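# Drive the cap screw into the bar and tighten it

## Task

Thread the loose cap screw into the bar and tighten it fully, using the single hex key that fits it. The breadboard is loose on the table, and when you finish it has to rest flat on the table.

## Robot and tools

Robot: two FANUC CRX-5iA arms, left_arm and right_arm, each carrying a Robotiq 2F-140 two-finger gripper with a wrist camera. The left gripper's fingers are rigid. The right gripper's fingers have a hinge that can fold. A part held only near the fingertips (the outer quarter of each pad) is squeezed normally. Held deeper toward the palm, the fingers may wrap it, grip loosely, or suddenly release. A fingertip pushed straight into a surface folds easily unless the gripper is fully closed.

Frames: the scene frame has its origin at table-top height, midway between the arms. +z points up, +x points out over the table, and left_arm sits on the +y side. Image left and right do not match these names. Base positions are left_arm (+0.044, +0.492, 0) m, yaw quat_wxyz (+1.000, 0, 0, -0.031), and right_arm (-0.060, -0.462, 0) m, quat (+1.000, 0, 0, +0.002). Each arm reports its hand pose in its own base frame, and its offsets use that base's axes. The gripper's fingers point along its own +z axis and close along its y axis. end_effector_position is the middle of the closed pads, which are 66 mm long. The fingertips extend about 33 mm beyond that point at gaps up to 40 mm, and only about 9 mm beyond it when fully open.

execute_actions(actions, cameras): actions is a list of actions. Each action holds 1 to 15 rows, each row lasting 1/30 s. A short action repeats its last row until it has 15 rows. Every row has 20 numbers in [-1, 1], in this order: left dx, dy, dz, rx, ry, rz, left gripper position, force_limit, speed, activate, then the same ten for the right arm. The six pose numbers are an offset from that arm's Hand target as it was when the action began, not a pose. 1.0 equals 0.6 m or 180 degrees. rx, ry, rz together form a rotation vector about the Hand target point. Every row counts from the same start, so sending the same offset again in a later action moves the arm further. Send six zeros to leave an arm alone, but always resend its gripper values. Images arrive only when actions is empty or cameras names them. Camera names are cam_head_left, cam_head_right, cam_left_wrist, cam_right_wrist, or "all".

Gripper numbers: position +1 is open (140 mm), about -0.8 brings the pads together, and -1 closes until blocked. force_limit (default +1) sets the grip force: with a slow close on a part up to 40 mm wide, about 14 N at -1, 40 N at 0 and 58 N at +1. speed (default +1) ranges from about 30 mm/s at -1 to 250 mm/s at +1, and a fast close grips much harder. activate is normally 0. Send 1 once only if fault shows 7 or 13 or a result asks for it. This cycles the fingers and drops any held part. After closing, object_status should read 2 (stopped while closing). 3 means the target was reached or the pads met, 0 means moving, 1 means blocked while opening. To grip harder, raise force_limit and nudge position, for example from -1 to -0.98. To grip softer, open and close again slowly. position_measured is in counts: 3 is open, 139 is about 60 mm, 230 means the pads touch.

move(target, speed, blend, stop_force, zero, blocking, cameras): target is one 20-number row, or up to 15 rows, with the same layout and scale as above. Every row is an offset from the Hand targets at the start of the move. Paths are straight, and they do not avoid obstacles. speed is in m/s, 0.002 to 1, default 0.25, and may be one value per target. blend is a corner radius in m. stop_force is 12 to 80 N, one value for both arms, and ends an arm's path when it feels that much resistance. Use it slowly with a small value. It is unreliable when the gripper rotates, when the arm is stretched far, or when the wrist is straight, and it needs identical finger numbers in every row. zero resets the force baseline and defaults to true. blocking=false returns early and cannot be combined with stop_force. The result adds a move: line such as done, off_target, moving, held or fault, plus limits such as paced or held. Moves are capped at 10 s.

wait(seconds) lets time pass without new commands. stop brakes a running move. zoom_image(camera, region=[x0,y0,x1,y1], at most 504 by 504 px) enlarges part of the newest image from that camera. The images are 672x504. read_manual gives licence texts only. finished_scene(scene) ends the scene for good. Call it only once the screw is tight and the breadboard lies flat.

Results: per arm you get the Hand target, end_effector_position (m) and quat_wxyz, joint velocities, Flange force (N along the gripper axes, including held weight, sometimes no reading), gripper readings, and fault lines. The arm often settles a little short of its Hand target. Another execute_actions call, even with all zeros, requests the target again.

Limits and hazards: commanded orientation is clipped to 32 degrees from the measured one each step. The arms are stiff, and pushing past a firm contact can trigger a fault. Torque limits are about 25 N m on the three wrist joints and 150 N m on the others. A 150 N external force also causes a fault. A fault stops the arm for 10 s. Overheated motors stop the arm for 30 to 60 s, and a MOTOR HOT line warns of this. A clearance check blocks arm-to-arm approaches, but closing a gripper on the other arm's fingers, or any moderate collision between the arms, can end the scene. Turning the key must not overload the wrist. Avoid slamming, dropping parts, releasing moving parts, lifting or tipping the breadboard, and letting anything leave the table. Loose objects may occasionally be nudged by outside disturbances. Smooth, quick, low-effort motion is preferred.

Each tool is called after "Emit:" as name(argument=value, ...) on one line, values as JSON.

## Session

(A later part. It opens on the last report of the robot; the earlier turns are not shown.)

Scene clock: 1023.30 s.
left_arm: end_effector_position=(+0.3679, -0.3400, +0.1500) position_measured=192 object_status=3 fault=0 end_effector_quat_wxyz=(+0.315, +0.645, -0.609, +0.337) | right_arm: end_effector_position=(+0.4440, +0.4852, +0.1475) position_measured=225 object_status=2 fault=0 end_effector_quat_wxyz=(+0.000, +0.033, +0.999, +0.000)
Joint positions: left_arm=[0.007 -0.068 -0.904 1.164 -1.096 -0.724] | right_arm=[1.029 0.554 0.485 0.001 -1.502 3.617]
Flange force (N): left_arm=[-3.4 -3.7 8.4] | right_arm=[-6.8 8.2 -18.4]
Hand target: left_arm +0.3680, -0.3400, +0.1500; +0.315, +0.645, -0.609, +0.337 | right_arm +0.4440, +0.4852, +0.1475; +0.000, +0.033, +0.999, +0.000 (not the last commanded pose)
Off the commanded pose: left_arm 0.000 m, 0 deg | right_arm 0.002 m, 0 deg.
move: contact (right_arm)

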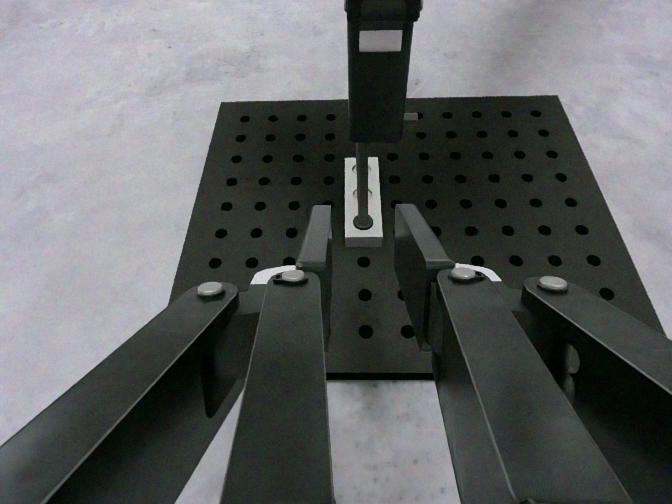

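Emit:
move(target=[[0,0,0,0,0,0,-0.5,0.5,-0.8,0, 0.00225,0.00497,-0.00017,0,0,-0.1667,-0.98,1,-1,0],[0,0,0,0,0,0,-0.5,0.5,-0.8,0, 0.00549,0.00781,-0.00035,0,0,-0.3333,-0.98,1,-1,0],[0,0,0,0,0,0,-0.5,0.5,-0.8,0, 0.00972,0.00865,-0.00052,0,0,-0.5,-0.98,1,-1,0],[0,0,0,0,0,0,-0.5,0.5,-0.8,0, 0.0138,0.00725,-0.00069,0,0,-0.6667,-0.98,1,-1,0]], speed=0.5, blend=[0.03,0.03,0.03,0], cameras=["cam_left_wrist"])

Emit:
zoom_image(camera="cam_left_wrist", region=[348, 206, 378, 236])

Scene clock: 1049.27 s.
left_arm: end_effector_position=(+0.3679, -0.3400, +0.1500) position_measured=192 object_status=3 fault=0 end_effector_quat_wxyz=(+0.315, +0.645, -0.609, +0.337) | right_arm: end_effector_position=(+0.4523, +0.4895, +0.1471) position_measured=225 object_status=2 fault=0 end_effector_quat_wxyz=(+0.000, +0.882, +0.471, -0.001)
Joint positions: left_arm=[0.007 -0.068 -0.904 1.164 -1.096 -0.724] | right_arm=[1.021 0.58 0.524 -0.001 -1.515 1.531]
Flange force (N): left_arm=[-3.4 -3.2 8.4] | right_arm=[10.3 2.3 -17.4]
Hand target: left_arm +0.3680, -0.3400, +0.1500; +0.315, +0.645, -0.609, +0.337 | right_arm +0.4523, +0.4895, +0.1471; +0.000, +0.882, +0.471, -0.001
Off the commanded pose: left_arm 0.000 m, 0 deg | right_arm 0.000 m, 0 deg.
move: done

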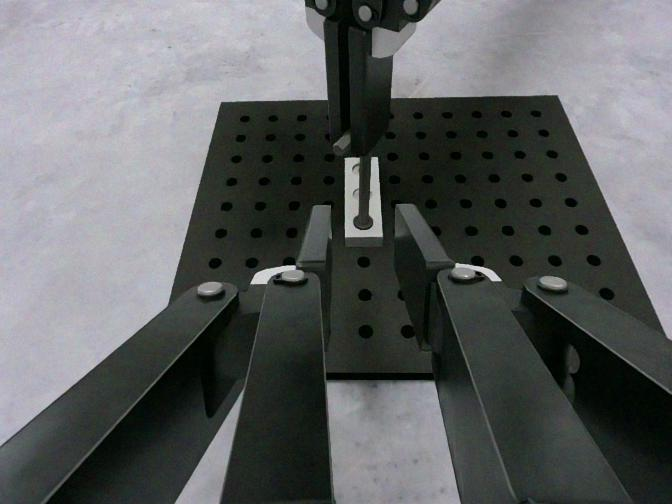

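Scaled by 16.800 from the camera's image (finer frame: 960x720).

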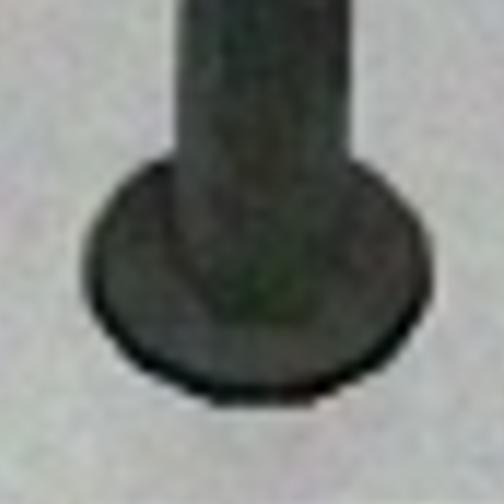

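Emit:
move(target=[[0,0,0,0,0,0,-0.5,0.5,-0.8,0, 0.00285,-0.00324,-0.00018,0,0,-0.1667,-0.98,1,-1,0],[0,0,0,0,0,0,-0.5,0.5,-0.8,0, 0.00368,-0.00747,-0.00035,0,0,-0.3333,-0.98,1,-1,0],[0,0,0,0,0,0,-0.5,0.5,-0.8,0, 0.00229,-0.01155,-0.00052,0,0,-0.5,-0.98,1,-1,0],[0,0,0,0,0,0,-0.5,0.5,-0.8,0, -0.00095,-0.01439,-0.0007,0,0,-0.6667,-0.98,1,-1,0],[0,0,0,0,0,0,-0.5,0.5,-0.8,0, -0.00518,-0.01523,-0.00087,0,0,-0.8333,-0.98,1,-1,0],[0,0,0,0,0,0,-0.5,0.5,-0.8,0, -0.00926,-0.01384,-0.00104,0,0,-1.0,-0.98,1,-1,0],[0,0,0,0,0,0,-0.5,0.5,-0.8,0, -0.0121,-0.0106,-0.00122,0,0,0.8333,-0.98,1,-1,0],[0,0,0,0,0,0,-0.5,0.5,-0.8,0, -0.01294,-0.00637,-0.00139,0,0,0.6667,-0.98,1,-1,0],[0,0,0,0,0,0,-0.5,0.5,-0.8,0, -0.01155,-0.00228,-0.00156,0,0,0.5,-0.98,1,-1,0],[0,0,0,0,0,0,-0.5,0.5,-0.8,0, -0.00831,0.00056,-0.00174,0,0,0.3333,-0.98,1,-1,0]], speed=0.6, blend=[0.03,0.03,0.03,0.03,0.03,0.03,0.03,0.03,0.03,0], cameras=["cam_left_wrist"])

Emit:
zoom_image(camera="cam_left_wrist", region=[348, 206, 378, 236])

Scene clock: 1063.53 s.
left_arm: end_effector_position=(+0.3679, -0.3400, +0.1500) position_measured=192 object_status=3 fault=0 end_effector_quat_wxyz=(+0.315, +0.645, -0.609, +0.337) | right_arm: end_effector_position=(+0.4473, +0.4899, +0.1460) position_measured=225 object_status=2 fault=0 end_effector_quat_wxyz=(+0.000, +0.528, +0.849, -0.001)
Joint positions: left_arm=[0.007 -0.068 -0.904 1.164 -1.096 -0.724] | right_arm=[1.028 0.571 0.508 0 -1.508 -3.713]
Flange force (N): left_arm=[-3.3 -3.5 8.6] | right_arm=[4.2 9.0 -20.4]
Hand target: left_arm +0.3680, -0.3400, +0.1500; +0.315, +0.645, -0.609, +0.337 | right_arm +0.4473, +0.4899, +0.1460; +0.000, +0.528, +0.849, -0.001
Off the commanded pose: left_arm 0.000 m, 0 deg | right_arm 0.000 m, 0 deg.
move: done

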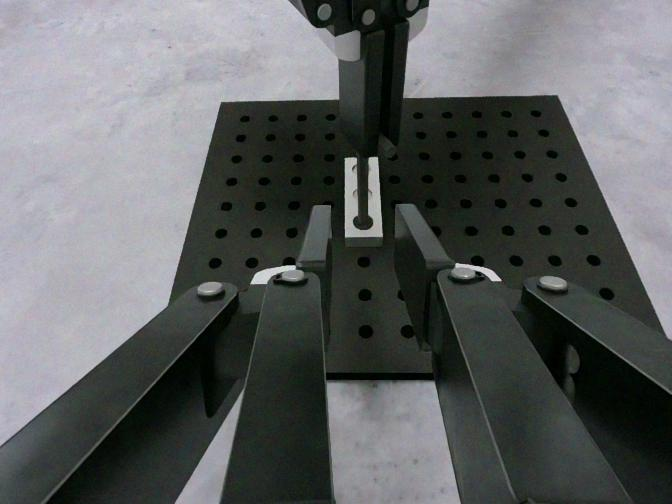

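Scaled by 16.800 from the camera's image (finer frame: 960x720).

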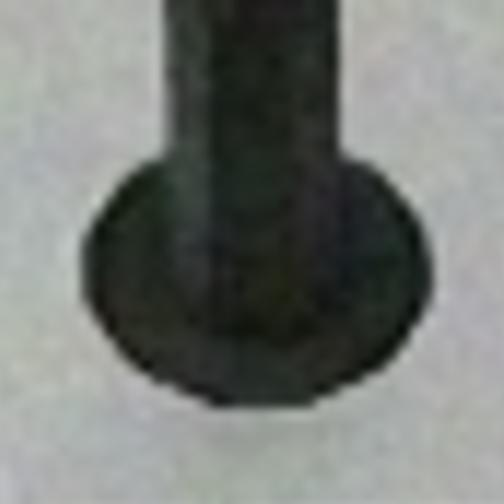

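Emit:
move(target=[[0,0,0,0,0,0,-0.5,0.5,-0.8,0, -0.0008,-0.0005,0,0,0,0.0333,-0.98,1,-1,0],[0,0,0,0,0,0,-0.5,0.5,-0.8,0, -0.0008,-0.0005,0.0117,0,0,0.0333,-0.98,1,-1,0],[0,0,0,0,0,0,-0.5,0.5,-0.8,0, -0.0022,-0.0032,0.0117,0,0,0.789,-0.98,1,-1,0],[0,0,0,0,0,0,-0.5,0.5,-0.8,0, -0.004,-0.005,0.0117,0,0,-0.4222,-0.98,1,-1,0],[0,0,0,0,0,0,-0.5,0.5,-0.8,0, -0.0053,-0.006,0.0117,0,0,0.3667,-0.98,1,-1,0],[0,0,0,0,0,0,-0.5,0.5,-0.8,0, -0.0055,-0.0087,0.0083,0,0,0.3667,-0.98,1,-1,0]], speed=[0.1,0.06,0.9,0.9,0.9,0.03], blend=[0,0,0.03,0.03,0,0], cameras=["cam_left_wrist"])

Emit:
zoom_image(camera="cam_left_wrist", region=[348, 206, 378, 236])

Scene clock: 1081.43 s.
left_arm: end_effector_position=(+0.3680, -0.3400, +0.1500) position_measured=192 object_status=3 fault=0 end_effector_quat_wxyz=(+0.315, +0.645, -0.609, +0.337) | right_arm: end_effector_position=(+0.4440, +0.4847, +0.1510) position_measured=225 object_status=2 fault=0 end_effector_quat_wxyz=(+0.000, -0.019, +1.000, +0.000)
Joint positions: left_arm=[0.007 -0.068 -0.904 1.164 -1.096 -0.724] | right_arm=[1.029 0.552 0.49 0.001 -1.509 3.722]
Flange force (N): left_arm=[-3.5 -3.4 8.5] | right_arm=[-7.9 6.2 0.1]
Hand target: left_arm +0.3680, -0.3400, +0.1500; +0.315, +0.645, -0.609, +0.337 | right_arm +0.4440, +0.4847, +0.1510; +0.000, -0.019, +1.000, +0.000
Off the commanded pose: left_arm 0.000 m, 0 deg | right_arm 0.000 m, 0 deg.
move: done

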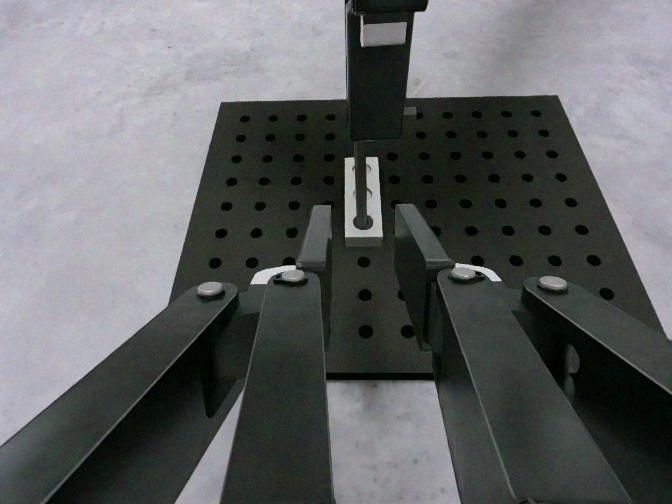

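Scaled by 16.800 from the camera's image (finer frame: 960x720).

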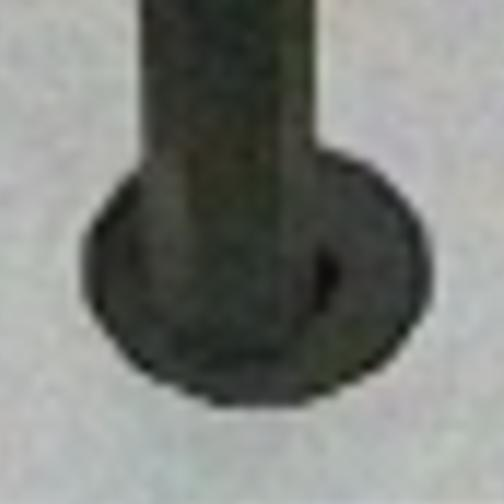

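Emit:
move(target=[0,0,0,0,0,0,-0.5,0.5,-0.8,0, -0.0014,-0.0006,0,0,0,0,-0.98,1,-1,0], speed=0.03, cameras=["cam_left_wrist"])

Emit:
zoom_image(camera="cam_left_wrist", region=[348, 206, 378, 236])

Emit:
move(target=[0,0,0,0,0,0,-0.5,0.5,-0.8,0, 0,0,-0.0117,0,0,0,-0.98,1,-1,0], speed=0.006, stop_force=12, cameras=["cam_left_wrist"])

Emit:
zoom_image(camera="cam_left_wrist", region=[348, 206, 378, 236])

Scene clock: 1085.23 s.
left_arm: end_effector_position=(+0.3680, -0.3400, +0.1500) position_measured=192 object_status=3 fault=0 end_effector_quat_wxyz=(+0.315, +0.645, -0.609, +0.337) | right_arm: end_effector_position=(+0.4432, +0.4843, +0.1510) position_measured=225 object_status=2 fault=0 end_effector_quat_wxyz=(+0.000, -0.019, +1.000, +0.000)
Joint positions: left_arm=[0.007 -0.068 -0.904 1.164 -1.096 -0.724] | right_arm=[1.03 0.55 0.487 0.001 -1.508 3.721]
Flange force (N): left_arm=[-3.3 -3.2 8.1] | right_arm=[-8.1 6.0 0.3]
Hand target: left_arm +0.3680, -0.3400, +0.1500; +0.315, +0.645, -0.609, +0.337 | right_arm +0.4432, +0.4843, +0.1510; +0.000, -0.019, +1.000, +0.000
Off the commanded pose: left_arm 0.000 m, 0 deg | right_arm 0.000 m, 0 deg.
move: done

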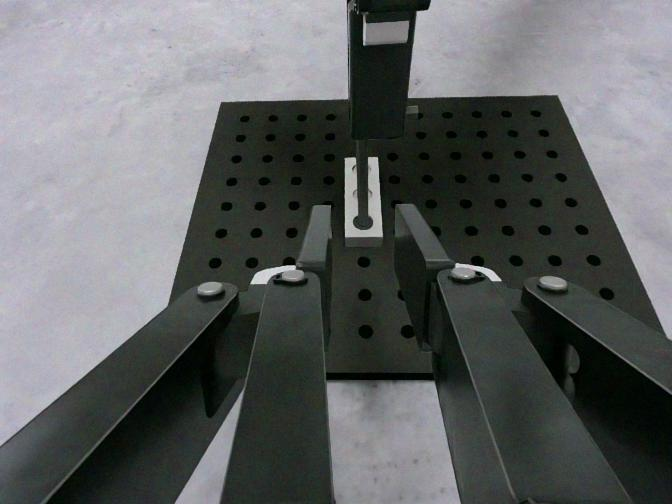

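Scaled by 16.800 from the camera's image (finer frame: 960x720).

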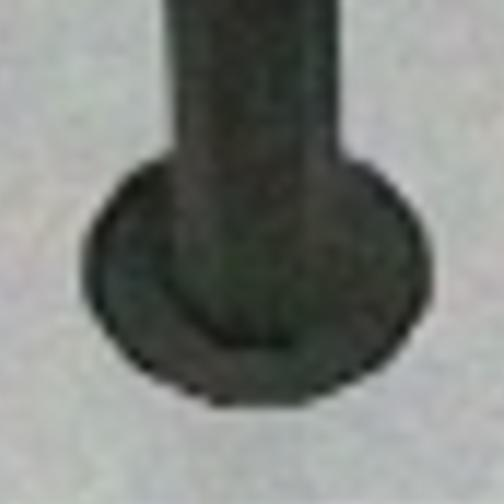

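Scene clock: 1086.70 s.
left_arm: end_effector_position=(+0.3680, -0.3400, +0.1500) position_measured=192 object_status=3 fault=0 end_effector_quat_wxyz=(+0.315, +0.645, -0.609, +0.337) | right_arm: end_effector_position=(+0.4432, +0.4844, +0.1460) position_measured=225 object_status=2 fault=0 end_effector_quat_wxyz=(+0.001, -0.019, +1.000, +0.000)
Joint positions: left_arm=[0.007 -0.068 -0.904 1.164 -1.096 -0.724] | right_arm=[1.03 0.551 0.476 0.001 -1.496 3.721]
Flange force (N): left_arm=[-3.3 -3.6 7.9] | right_arm=[-8.0 5.5 -18.9]
Hand target: left_arm +0.3680, -0.3400, +0.1500; +0.315, +0.645, -0.609, +0.337 | right_arm +0.4432, +0.4844, +0.1460; +0.001, -0.019, +1.000, +0.000 (not the last commanded pose)
Off the commanded pose: left_arm 0.000 m, 0 deg | right_arm 0.002 m, 0 deg.
move: contact (right_arm)

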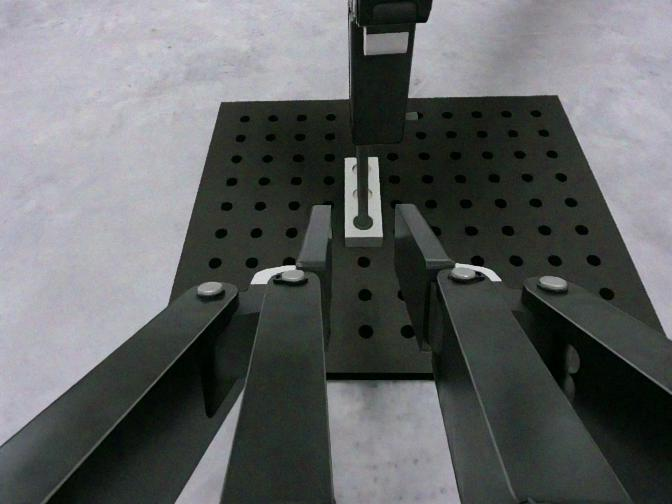

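Scaled by 16.800 from the camera's image (finer frame: 960x720).

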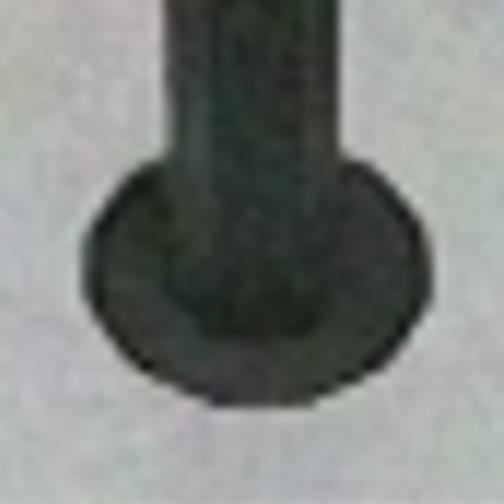

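Emit:
move(target=[[0,0,0,0,0,0,-0.5,0.5,-0.8,0, 0.00313,0.00556,-0.00017,0,0,-0.1667,-0.98,1,-1,0],[0,0,0,0,0,0,-0.5,0.5,-0.8,0, 0.00606,0.00872,-0.00035,0,0,-0.3333,-0.98,1,-1,0],[0,0,0,0,0,0,-0.5,0.5,-0.8,0, 0.01018,0.00999,-0.00052,0,0,-0.5,-0.98,1,-1,0],[0,0,0,0,0,0,-0.5,0.5,-0.8,0, 0.01439,0.00904,-0.00069,0,0,-0.6667,-0.98,1,-1,0],[0,0,0,0,0,0,-0.5,0.5,-0.8,0, 0.01755,0.00611,-0.00087,0,0,-0.8333,-0.98,1,-1,0],[0,0,0,0,0,0,-0.5,0.5,-0.8,0, 0.01882,0.00199,-0.00104,0,0,-1.0,-0.98,1,-1,0],[0,0,0,0,0,0,-0.5,0.5,-0.8,0, 0.01787,-0.00222,-0.00121,0,0,0.8333,-0.98,1,-1,0],[0,0,0,0,0,0,-0.5,0.5,-0.8,0, 0.01494,-0.00538,-0.00139,0,0,0.6667,-0.98,1,-1,0]], speed=0.6, blend=[0.03,0.03,0.03,0.03,0.03,0.03,0.03,0], cameras=["cam_left_wrist"])

Emit:
zoom_image(camera="cam_left_wrist", region=[340, 156, 390, 256])

Scene clock: 1101.77 s.
left_arm: end_effector_position=(+0.3680, -0.3400, +0.1500) position_measured=192 object_status=3 fault=0 end_effector_quat_wxyz=(+0.315, +0.645, -0.609, +0.337) | right_arm: end_effector_position=(+0.4521, +0.4811, +0.1451) position_measured=225 object_status=2 fault=0 end_effector_quat_wxyz=(+0.000, +0.875, -0.483, +0.000)
Joint positions: left_arm=[0.007 -0.068 -0.904 1.164 -1.096 -0.724] | right_arm=[1.014 0.561 0.49 -0.001 -1.499 -0.452]
Flange force (N): left_arm=[-3.8 -3.5 8.4] | right_arm=[0.1 -8.6 -18.1]
Hand target: left_arm +0.3680, -0.3400, +0.1500; +0.315, +0.645, -0.609, +0.337 | right_arm +0.4522, +0.4811, +0.1451; +0.000, +0.875, -0.483, +0.000
Off the commanded pose: left_arm 0.000 m, 0 deg | right_arm 0.000 m, 0 deg.
move: done

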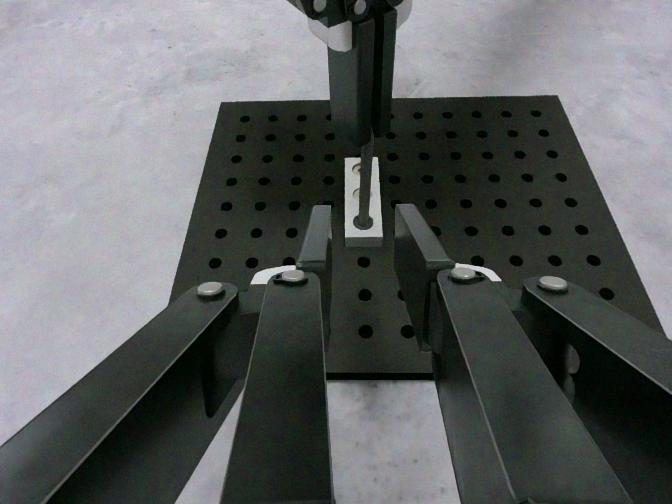

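Scaled by 5.040 from the camera's image (finer frame: 960x720).

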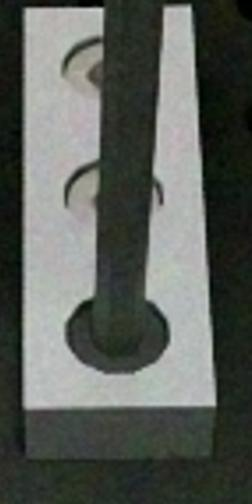

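Emit:
move(target=[[0,0,0,0,0,0,-0.5,0.5,-0.8,0, -0.00412,-0.00127,-0.00018,0,0,-0.1667,-0.98,1,-1,0],[0,0,0,0,0,0,-0.5,0.5,-0.8,0, -0.00833,-0.00032,-0.00035,0,0,-0.3333,-0.98,1,-1,0]], speed=0.5, blend=[0.03,0])

Emit:
move(target=[0,0,0,0,0,0,-0.5,0.5,-0.8,0, -0.00316,0.00293,-0.00017,0,0,-0.1667,-0.98,1,-1,0], speed=0.5, cameras=["cam_left_wrist"])

Emit:
zoom_image(camera="cam_left_wrist", region=[340, 156, 390, 256])

Scene clock: 1108.50 s.
left_arm: end_effector_position=(+0.3680, -0.3400, +0.1500) position_measured=192 object_status=3 fault=0 end_effector_quat_wxyz=(+0.315, +0.645, -0.609, +0.337) | right_arm: end_effector_position=(+0.4472, +0.4809, +0.1449) position_measured=225 object_status=2 fault=0 end_effector_quat_wxyz=(+0.001, -0.517, +0.856, +0.000)
Joint positions: left_arm=[0.007 -0.068 -0.904 1.164 -1.096 -0.724] | right_arm=[1.021 0.551 0.474 0 -1.493 -1.506]
Flange force (N): left_arm=[-3.4 -3.7 8.5] | right_arm=[-8.1 -2.0 -19.6]
Hand target: left_arm +0.3680, -0.3400, +0.1500; +0.315, +0.645, -0.609, +0.337 | right_arm +0.4472, +0.4809, +0.1449; +0.001, -0.517, +0.856, +0.000
Off the commanded pose: left_arm 0.000 m, 0 deg | right_arm 0.000 m, 0 deg.
move: done

Scene clock: 1109.63 s.
left_arm: end_effector_position=(+0.3680, -0.3400, +0.1500) position_measured=192 object_status=3 fault=0 end_effector_quat_wxyz=(+0.315, +0.645, -0.609, +0.337) | right_arm: end_effector_position=(+0.4453, +0.4827, +0.1448) position_measured=225 object_status=2 fault=0 end_effector_quat_wxyz=(+0.001, -0.277, +0.961, +0.000)
Joint positions: left_arm=[0.007 -0.068 -0.904 1.164 -1.096 -0.724] | right_arm=[1.025 0.551 0.474 0.001 -1.493 -2.034]
Flange force (N): left_arm=[-3.2 -3.6 8.4] | right_arm=[-8.4 3.5 -22.9]
Hand target: left_arm +0.3680, -0.3400, +0.1500; +0.315, +0.645, -0.609, +0.337 | right_arm +0.4453, +0.4827, +0.1448; +0.001, -0.277, +0.961, +0.000
Off the commanded pose: left_arm 0.000 m, 0 deg | right_arm 0.000 m, 0 deg.
move: done

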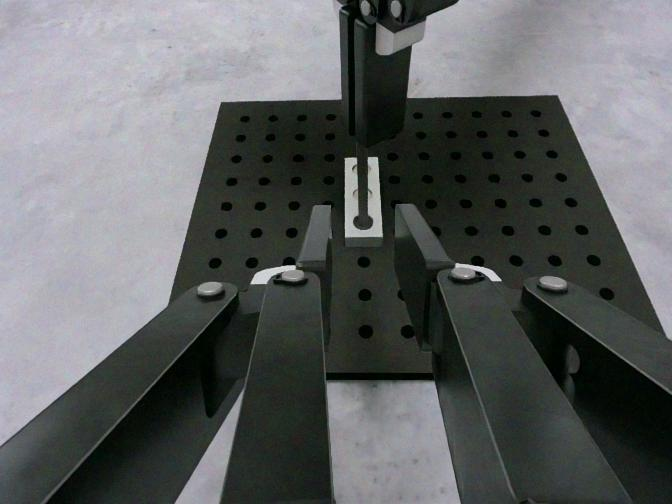

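Scaled by 5.040 from the camera's image (finer frame: 960x720).

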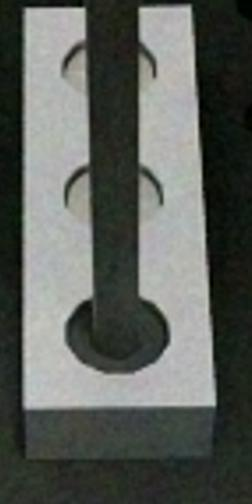

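Emit:
move(target=[0,0,0,0,0,0,-0.5,0.5,-0.8,0, -0.00127,0.00412,-0.00017,0,0,-0.1667,-0.98,1,-1,0], speed=0.4)

Emit:
move(target=[0,0,0,0,0,0,-0.5,0.5,-0.8,0, 0.00095,0.00421,-0.00017,0,0,-0.1667,-0.98,1,-1,0], speed=0.4, cameras=["cam_left_wrist"])

Emit:
zoom_image(camera="cam_left_wrist", region=[340, 156, 390, 256])

Scene clock: 1114.80 s.
left_arm: end_effector_position=(+0.3680, -0.3400, +0.1500) position_measured=192 object_status=3 fault=0 end_effector_quat_wxyz=(+0.315, +0.645, -0.609, +0.337) | right_arm: end_effector_position=(+0.4445, +0.4852, +0.1447) position_measured=225 object_status=2 fault=0 end_effector_quat_wxyz=(+0.001, -0.019, +1.000, +0.000)
Joint positions: left_arm=[0.007 -0.068 -0.904 1.164 -1.096 -0.724] | right_arm=[1.029 0.555 0.48 0.001 -1.495 -2.561]
Flange force (N): left_arm=[-3.4 -3.7 8.2] | right_arm=[-4.4 8.0 -32.3]
Hand target: left_arm +0.3680, -0.3400, +0.1500; +0.315, +0.645, -0.609, +0.337 | right_arm +0.4445, +0.4852, +0.1447; +0.001, -0.019, +1.000, +0.000
Off the commanded pose: left_arm 0.000 m, 0 deg | right_arm 0.000 m, 0 deg.
move: done

Scene clock: 1116.03 s.
left_arm: end_effector_position=(+0.3680, -0.3400, +0.1500) position_measured=192 object_status=3 fault=0 end_effector_quat_wxyz=(+0.315, +0.645, -0.609, +0.337) | right_arm: end_effector_position=(+0.4451, +0.4877, +0.1446) position_measured=225 object_status=2 fault=0 end_effector_quat_wxyz=(+0.000, +0.240, +0.971, +0.000)
Joint positions: left_arm=[0.007 -0.068 -0.904 1.164 -1.096 -0.724] | right_arm=[1.03 0.562 0.49 0.001 -1.499 -3.086]
Flange force (N): left_arm=[-3.3 -3.8 8.5] | right_arm=[6.4 7.8 -38.4]
Hand target: left_arm +0.3680, -0.3400, +0.1500; +0.315, +0.645, -0.609, +0.337 | right_arm +0.4451, +0.4877, +0.1446; +0.000, +0.240, +0.971, +0.000
Off the commanded pose: left_arm 0.000 m, 0 deg | right_arm 0.000 m, 0 deg.
move: done

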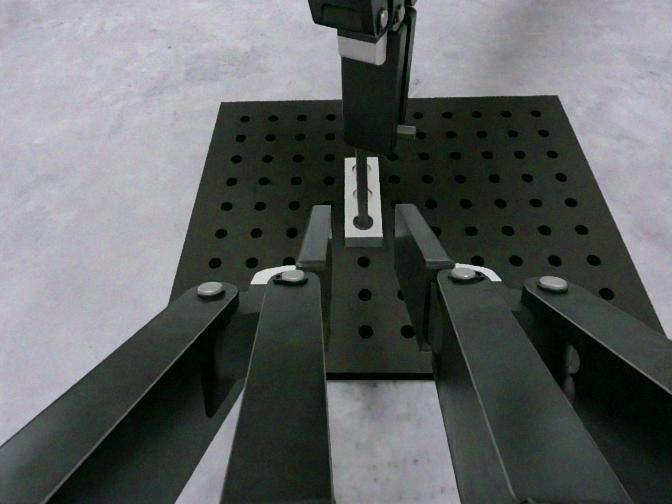

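Scaled by 5.040 from the camera's image (finer frame: 960x720).

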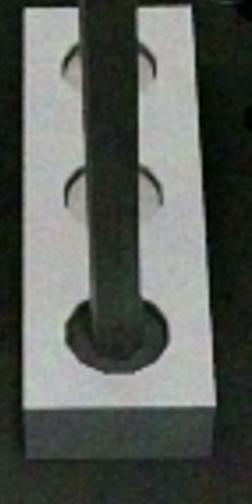

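Emit:
wait(seconds=0.1, cameras=["cam_right_wrist", "cam_left_wrist"])

Emit:
zoom_image(camera="cam_right_wrist", region=[300, 150, 400, 280])

Emit:
zoom_image(camera="cam_left_wrist", region=[310, 80, 430, 240])

Scene clock: 1118.53 s.
left_arm: end_effector_position=(+0.3680, -0.3400, +0.1500) position_measured=192 object_status=3 fault=0 end_effector_quat_wxyz=(+0.315, +0.645, -0.609, +0.337) | right_arm: end_effector_position=(+0.4451, +0.4877, +0.1446) position_measured=225 object_status=2 fault=0 end_effector_quat_wxyz=(+0.000, +0.240, +0.971, +0.000)
Joint positions: left_arm=[0.007 -0.068 -0.904 1.164 -1.096 -0.724] | right_arm=[1.03 0.562 0.49 0.001 -1.499 -3.086]
Flange force (N): left_arm=[-3.5 -3.8 8.7] | right_arm=[5.9 8.9 -37.4]
Hand target: left_arm +0.3680, -0.3400, +0.1500; +0.315, +0.645, -0.609, +0.337 | right_arm +0.4451, +0.4877, +0.1446; +0.000, +0.240, +0.971, +0.000
Tool commands: left_gripper/position=-0.5 left_gripper/force_limit=+0.5 left_gripper/speed=-0.8 left_gripper/activate=+0.0 right_gripper/position=-0.98 right_gripper/force_limit=+1.0 right_gripper/speed=-1.0 right_gripper/activate=+0.0
Off the commanded pose: left_arm 0.000 m, 0 deg | right_arm 0.000 m, 0 deg.
wait: 0.10 s; at rest from the start
Images, in order (width x height): cam_left_wrist 672x504, cam_right_wrist 672x504.

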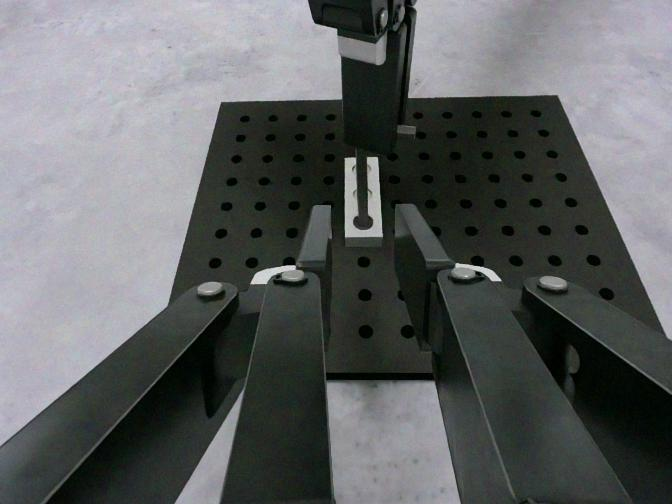

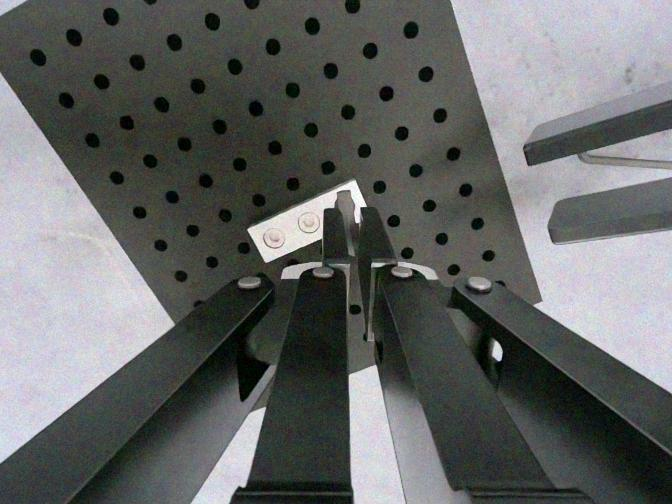

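Scaled by 3.877 from the camera's image (finer frame: 960x720).

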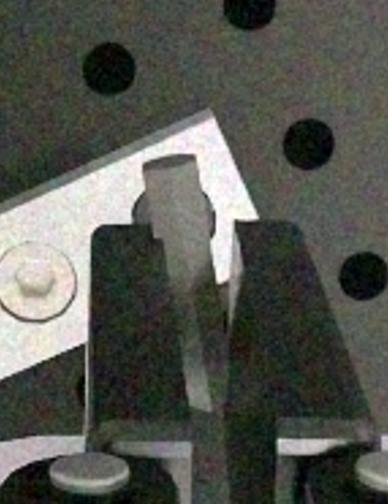

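Scaled by 3.150 from the camera's image (finer frame: 960x720).

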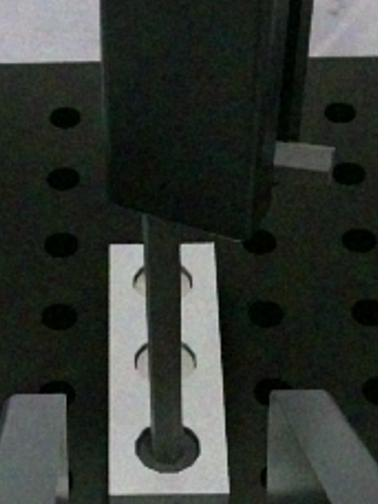

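Emit:
move(target=[[0,0,0,0,0,0,-0.2,0.5,-0.8,0, -0.0007,-0.0013,0.0008,0,0,0.0556,-0.98,1,-1,0],[0,0,0,0,0,0,-0.2,0.5,-0.8,0, -0.0007,-0.0013,0.0008,0,0,0.0556,-0.6,1,-1,0]], speed=0.1, cameras=["cam_right_wrist", "cam_left_wrist"])

Emit:
zoom_image(camera="cam_right_wrist", region=[300, 150, 400, 280])

Emit:
zoom_image(camera="cam_left_wrist", region=[310, 80, 430, 240])

Scene clock: 1145.37 s.
left_arm: end_effector_position=(+0.3680, -0.3400, +0.1500) position_measured=154 object_status=3 fault=0 end_effector_quat_wxyz=(+0.315, +0.645, -0.609, +0.337) | right_arm: end_effector_position=(+0.4447, +0.4869, +0.1451) position_measured=205 object_status=0 fault=0 end_effector_quat_wxyz=(+0.000, +0.155, +0.988, +0.000)
Joint positions: left_arm=[0.007 -0.068 -0.904 1.164 -1.096 -0.724] | right_arm=[1.03 0.559 0.487 0.001 -1.499 -2.911]
Flange force (N): left_arm=[-3.5 -3.9 8.3] | right_arm=[-4.6 8.0 0.6]
Hand target: left_arm +0.3680, -0.3400, +0.1500; +0.315, +0.645, -0.609, +0.337 | right_arm +0.4446, +0.4869, +0.1451; +0.000, +0.155, +0.988, +0.000
Off the commanded pose: left_arm 0.000 m, 0 deg | right_arm 0.000 m, 0 deg.
move: done
Images, in order (width x height): cam_left_wrist 672x504, cam_right_wrist 672x504.

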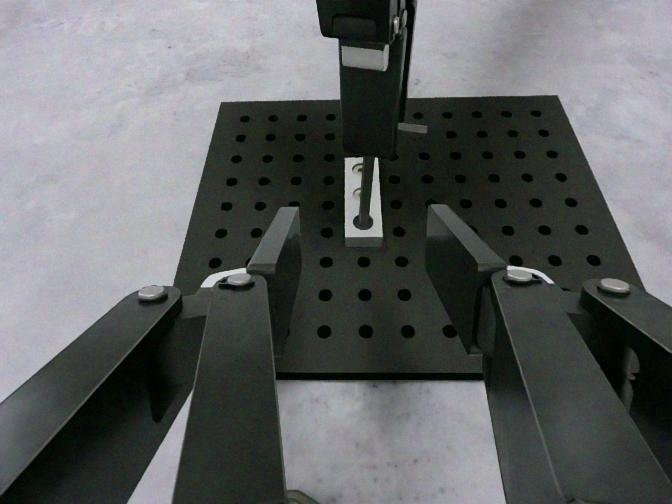

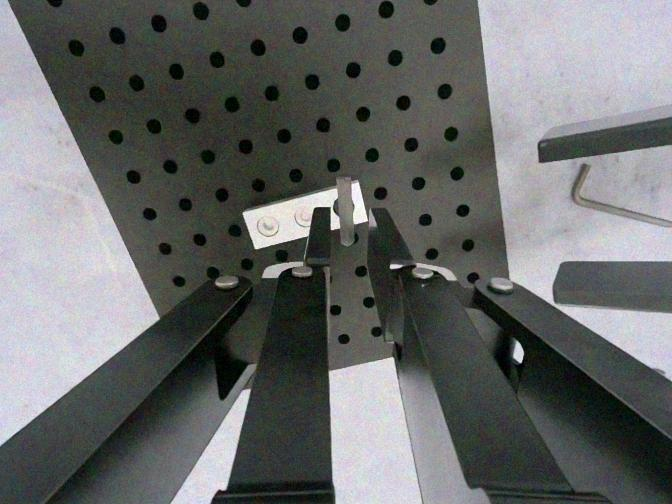

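Scaled by 3.877 from the camera's image (finer frame: 960x720).

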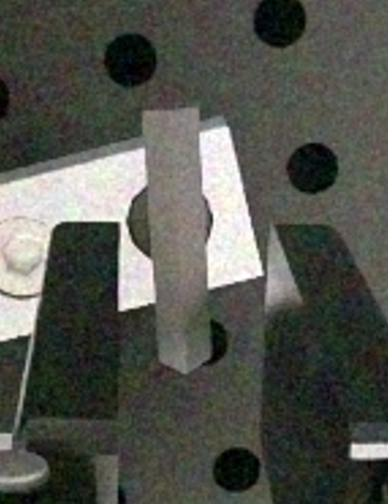

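Scaled by 3.150 from the camera's image (finer frame: 960x720).

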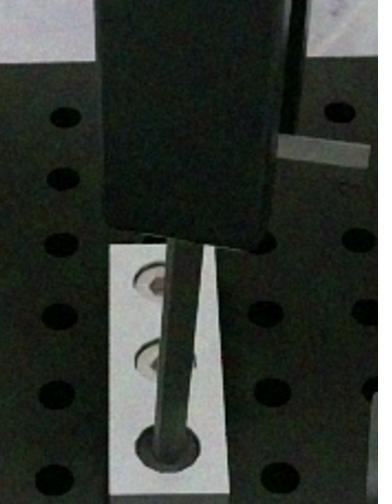

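Emit:
move(target=[[0,-0.0167,-0.1,0,0,0,-0.2,0.5,-0.8,0, 0,0,0,0,0,0,-0.6,1,-1,0],[-0.0013,-0.1407,-0.1467,0,0,0,-0.2,0.5,-0.8,0, 0,0,0,0,0,0,-0.6,1,-1,0]], speed=[0.15,0.08], blend=[0.01,0], cameras=["cam_right_wrist", "cam_left_wrist"])

Scene clock: 1153.83 s.
left_arm: end_effector_position=(+0.3672, -0.4244, +0.0620) position_measured=154 object_status=3 fault=0 end_effector_quat_wxyz=(+0.315, +0.645, -0.609, +0.337) | right_arm: end_effector_position=(+0.4446, +0.4869, +0.1451) position_measured=205 object_status=3 fault=0 end_effector_quat_wxyz=(+0.000, +0.155, +0.988, +0.000)
Joint positions: left_arm=[-0.392 0.151 -0.946 1.649 -0.828 -0.986] | right_arm=[1.03 0.559 0.487 0.001 -1.499 -2.911]
Flange force (N): left_arm=[-5.3 -0.7 9.4] | right_arm=[-4.7 7.3 1.0]
Hand target: left_arm +0.3672, -0.4244, +0.0619; +0.315, +0.645, -0.609, +0.337 | right_arm +0.4446, +0.4869, +0.1451; +0.000, +0.155, +0.988, +0.000
Off the commanded pose: left_arm 0.000 m, 0 deg | right_arm 0.000 m, 0 deg.
move: done
Images, in order (width x height): cam_left_wrist 672x504, cam_right_wrist 672x504.

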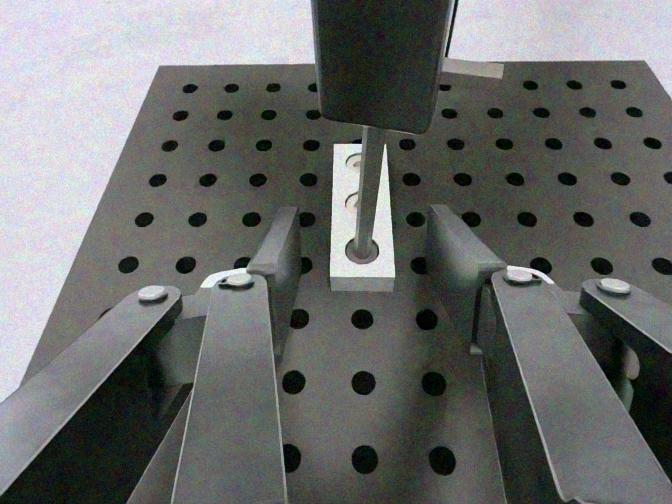

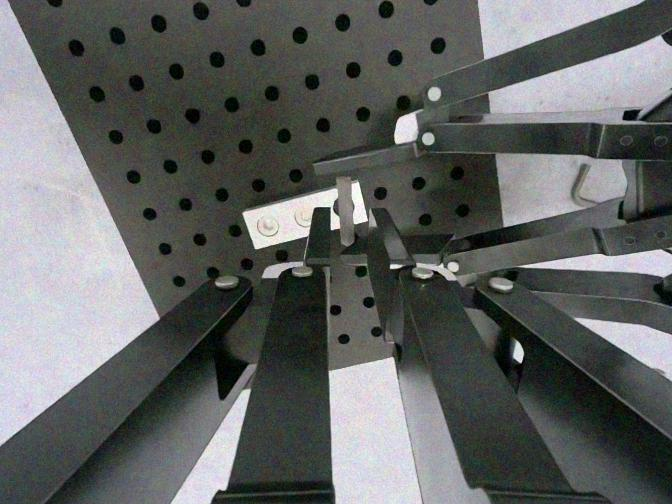

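Emit:
move(target=[0,0,-0.0133,0,0,0,-0.2,0.5,-0.8,0, 0,0,0,0,0,0,-0.6,1,-1,0], speed=0.01, stop_force=12)

Emit:
move(target=[[0,0,0.0042,0,0,0,-0.2,0.5,-0.8,0, 0,0,0,0,0,0,-0.6,1,-1,0],[0,0,0.0042,0,0,0,-1,1,-1,0, 0,0,0,0,0,0,-0.6,1,-1,0]], speed=0.03, cameras=["cam_right_wrist", "cam_left_wrist"])

Scene clock: 1161.60 s.
left_arm: end_effector_position=(+0.3673, -0.4245, +0.0555) position_measured=154 object_status=3 fault=0 end_effector_quat_wxyz=(+0.315, +0.645, -0.609, +0.337) | right_arm: end_effector_position=(+0.4446, +0.4869, +0.1451) position_measured=205 object_status=3 fault=0 end_effector_quat_wxyz=(+0.000, +0.155, +0.988, +0.000)
Joint positions: left_arm=[-0.401 0.165 -0.949 1.673 -0.826 -1.01] | right_arm=[1.03 0.559 0.487 0.001 -1.499 -2.911]
Flange force (N): left_arm=[3.2 1.8 -8.1] | right_arm=[-4.8 8.3 0.5]
Hand target: left_arm +0.3673, -0.4245, +0.0555; +0.315, +0.645, -0.609, +0.337 (not the last commanded pose) | right_arm +0.4446, +0.4869, +0.1451; +0.000, +0.155, +0.988, +0.000
Off the commanded pose: left_arm 0.002 m, 0 deg | right_arm 0.000 m, 0 deg.
move: contact (left_arm)

Scene clock: 1163.67 s.
left_arm: end_effector_position=(+0.3673, -0.4244, +0.0581) position_measured=196 object_status=0 fault=0 end_effector_quat_wxyz=(+0.315, +0.645, -0.609, +0.337) | right_arm: end_effector_position=(+0.4446, +0.4869, +0.1451) position_measured=205 object_status=3 fault=0 end_effector_quat_wxyz=(+0.000, +0.155, +0.988, +0.000)
Joint positions: left_arm=[-0.397 0.16 -0.947 1.664 -0.827 -1.001] | right_arm=[1.03 0.559 0.487 0.001 -1.499 -2.911]
Flange force (N): left_arm=[-6.4 -1.8 -6.5] | right_arm=[-5.1 8.1 0.5]
Hand target: left_arm +0.3673, -0.4245, +0.0580; +0.315, +0.645, -0.609, +0.337 | right_arm +0.4446, +0.4869, +0.1451; +0.000, +0.155, +0.988, +0.000
Off the commanded pose: left_arm 0.000 m, 0 deg | right_arm 0.000 m, 0 deg.
move: done
Images, in order (width x height): cam_left_wrist 672x504, cam_right_wrist 672x504.

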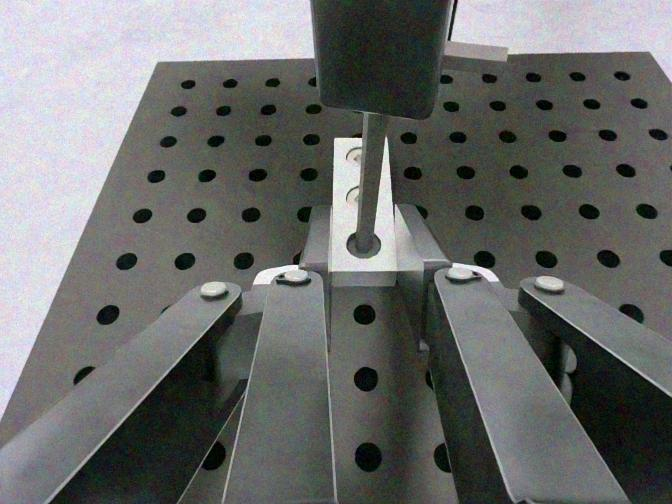

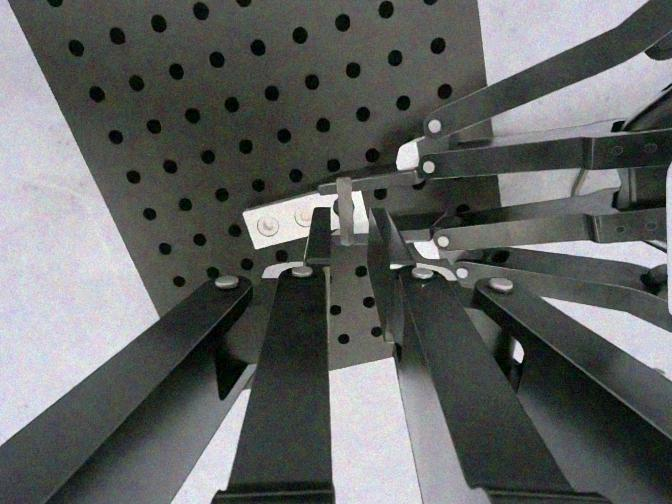

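Emit:
move(target=[[0,0,0,0,0,0,-1,1,-1,0, -0.02,0.0032,0,0,0,0.0167,-0.6,1,-1,0],[0,0,0,0,0,0,-1,1,-1,0, -0.02,0.0032,0,0,0,0.0167,-1,1,0.7,0]], speed=0.04, cameras=["cam_right_wrist"])

Emit:
zoom_image(camera="cam_right_wrist", region=[300, 150, 400, 280])

Emit:
move(target=[0,0,0,0,0,0,-1,1,-1,0, 0.0072,-0.0002,0,0,0,0,-1,1,0.7,0], speed=0.03, cameras=["cam_right_wrist", "cam_left_wrist"])

Emit:
zoom_image(camera="cam_left_wrist", region=[290, 30, 530, 300])

Scene clock: 1181.87 s.
left_arm: end_effector_position=(+0.3673, -0.4244, +0.0580) position_measured=196 object_status=2 fault=0 end_effector_quat_wxyz=(+0.315, +0.645, -0.609, +0.337) | right_arm: end_effector_position=(+0.4326, +0.4888, +0.1452) position_measured=227 object_status=2 fault=0 end_effector_quat_wxyz=(+0.001, +0.129, +0.992, +0.000)
Joint positions: left_arm=[-0.397 0.16 -0.948 1.664 -0.827 -1.001] | right_arm=[1.047 0.541 0.459 0.001 -1.49 -2.876]
Flange force (N): left_arm=[-6.1 -3.7 -4.6] | right_arm=[-4.4 7.8 -3.6]
Hand target: left_arm +0.3673, -0.4245, +0.0580; +0.315, +0.645, -0.609, +0.337 | right_arm +0.4326, +0.4888, +0.1451; +0.001, +0.129, +0.992, +0.000
Off the commanded pose: left_arm 0.000 m, 0 deg | right_arm 0.000 m, 0 deg.
move: done

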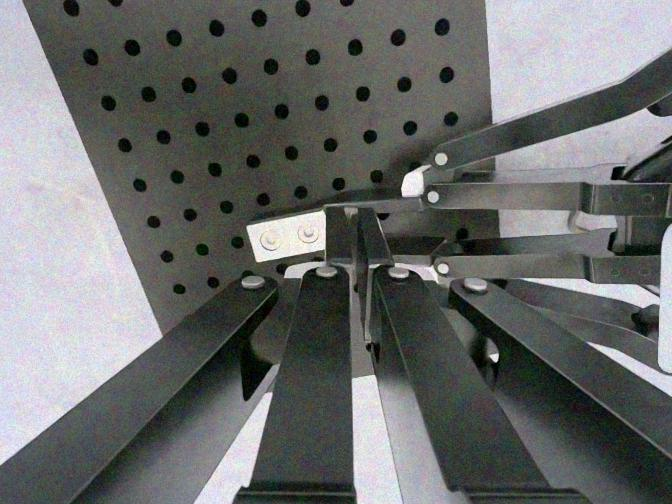

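Scaled by 3.877 from the camera's image (finer frame: 960x720).

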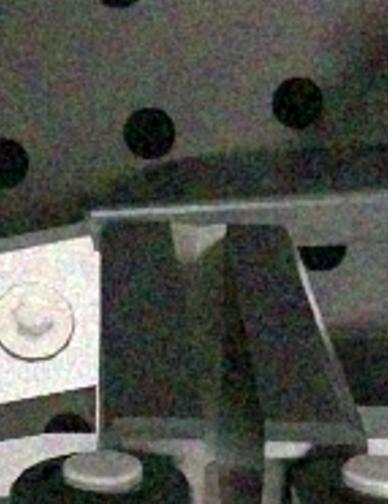

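Scene clock: 1182.37 s.
left_arm: end_effector_position=(+0.3673, -0.4244, +0.0580) position_measured=196 object_status=2 fault=0 end_effector_quat_wxyz=(+0.315, +0.645, -0.609, +0.337) | right_arm: end_effector_position=(+0.4370, +0.4887, +0.1452) position_measured=227 object_status=2 fault=0 end_effector_quat_wxyz=(+0.001, +0.129, +0.992, +0.000)
Joint positions: left_arm=[-0.397 0.16 -0.948 1.664 -0.827 -1.001] | right_arm=[1.042 0.549 0.471 0.001 -1.493 -2.871]
Flange force (N): left_arm=[-8.1 -6.3 4.0] | right_arm=[14.6 7.4 -44.2]
Hand target: left_arm +0.3673, -0.4245, +0.0580; +0.315, +0.645, -0.609, +0.337 | right_arm +0.4370, +0.4887, +0.1451; +0.001, +0.129, +0.992, +0.000
Off the commanded pose: left_arm 0.000 m, 0 deg | right_arm 0.000 m, 0 deg.
move: done
Images, in order (width x height): cam_left_wrist 672x504, cam_right_wrist 672x504.

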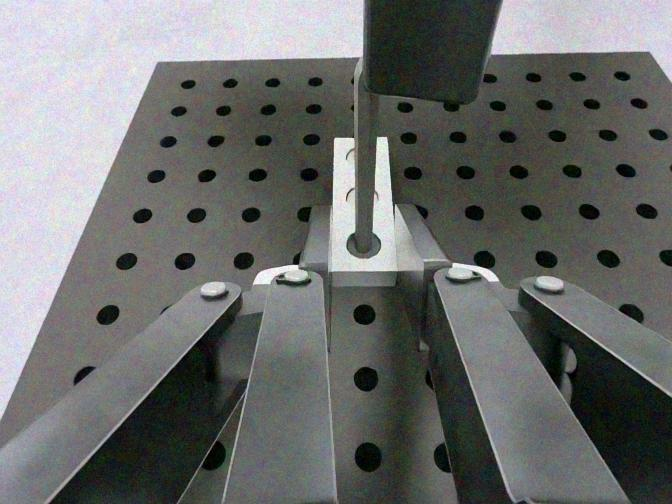

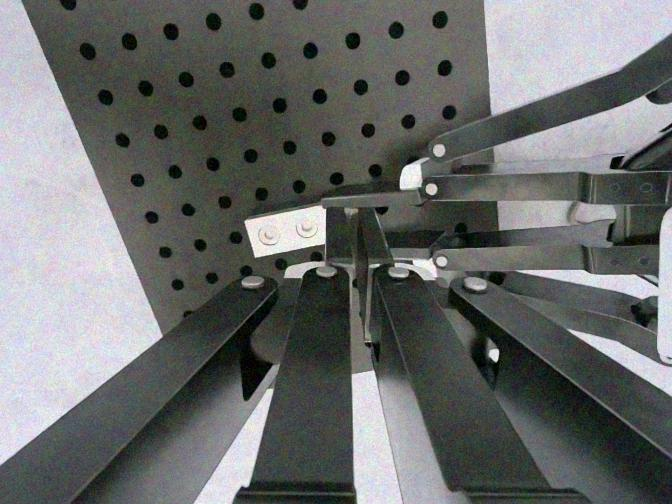

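Scaled by 1.867 from the camera's image (finer frame: 960x720).

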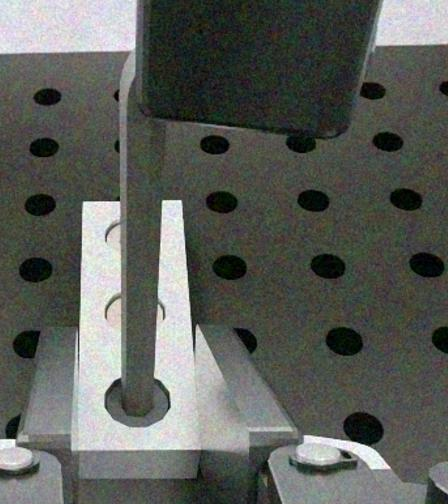

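Emit:
move(target=[0,0,0,0,0,0,-1,1,-1,0, 0.0022,0.0053,0.0004,0,0,-0.0833,-1,1,0.7,0], speed=0.1, cameras=["cam_right_wrist", "cam_left_wrist"])

Emit:
zoom_image(camera="cam_right_wrist", region=[300, 150, 400, 280])

Scene clock: 1187.37 s.
left_arm: end_effector_position=(+0.3673, -0.4244, +0.0580) position_measured=196 object_status=2 fault=0 end_effector_quat_wxyz=(+0.315, +0.645, -0.609, +0.337) | right_arm: end_effector_position=(+0.4382, +0.4919, +0.1453) position_measured=227 object_status=2 fault=0 end_effector_quat_wxyz=(+0.000, +0.257, +0.966, +0.000)
Joint positions: left_arm=[-0.397 0.16 -0.948 1.664 -0.827 -1.001] | right_arm=[1.042 0.558 0.486 0.001 -1.499 -3.133]
Flange force (N): left_arm=[-6.7 -4.2 -0.9] | right_arm=[8.5 -2.8 -31.2]
Hand target: left_arm +0.3673, -0.4245, +0.0580; +0.315, +0.645, -0.609, +0.337 | right_arm +0.4383, +0.4919, +0.1454; +0.000, +0.257, +0.966, +0.000
Off the commanded pose: left_arm 0.000 m, 0 deg | right_arm 0.000 m, 0 deg.
move: done
Images, in order (width x height): cam_left_wrist 672x504, cam_right_wrist 672x504.

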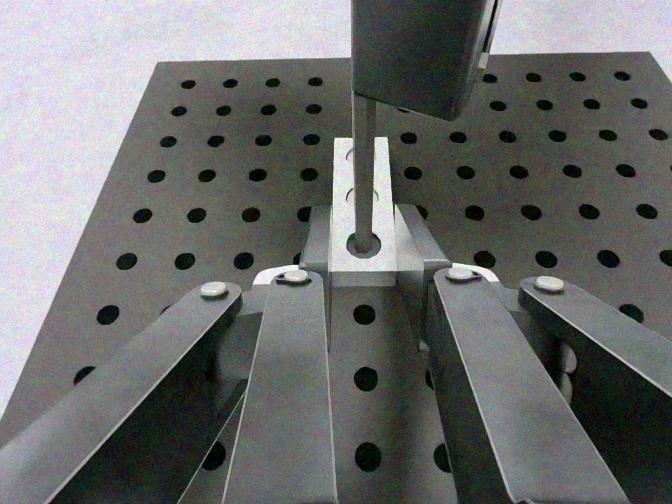

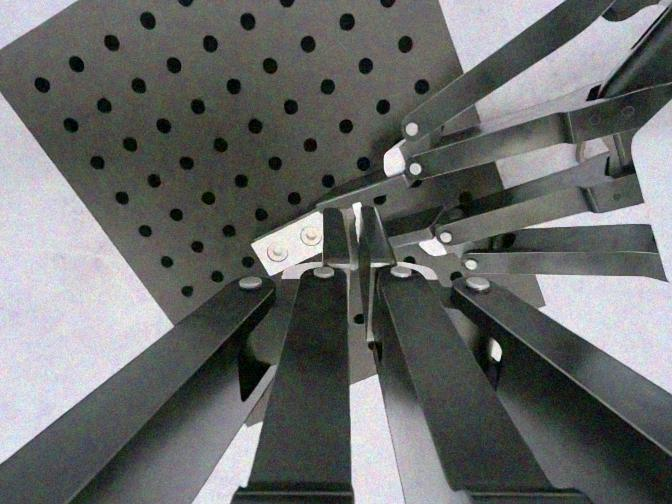

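Scaled by 3.877 from the camera's image (finer frame: 960x720).

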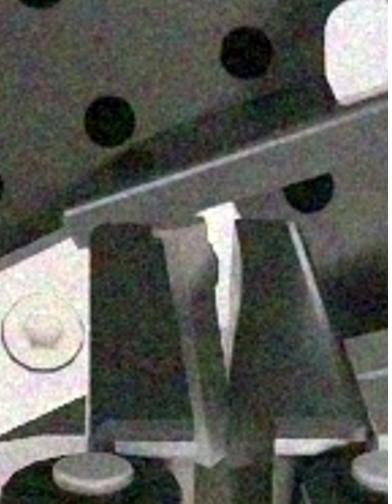

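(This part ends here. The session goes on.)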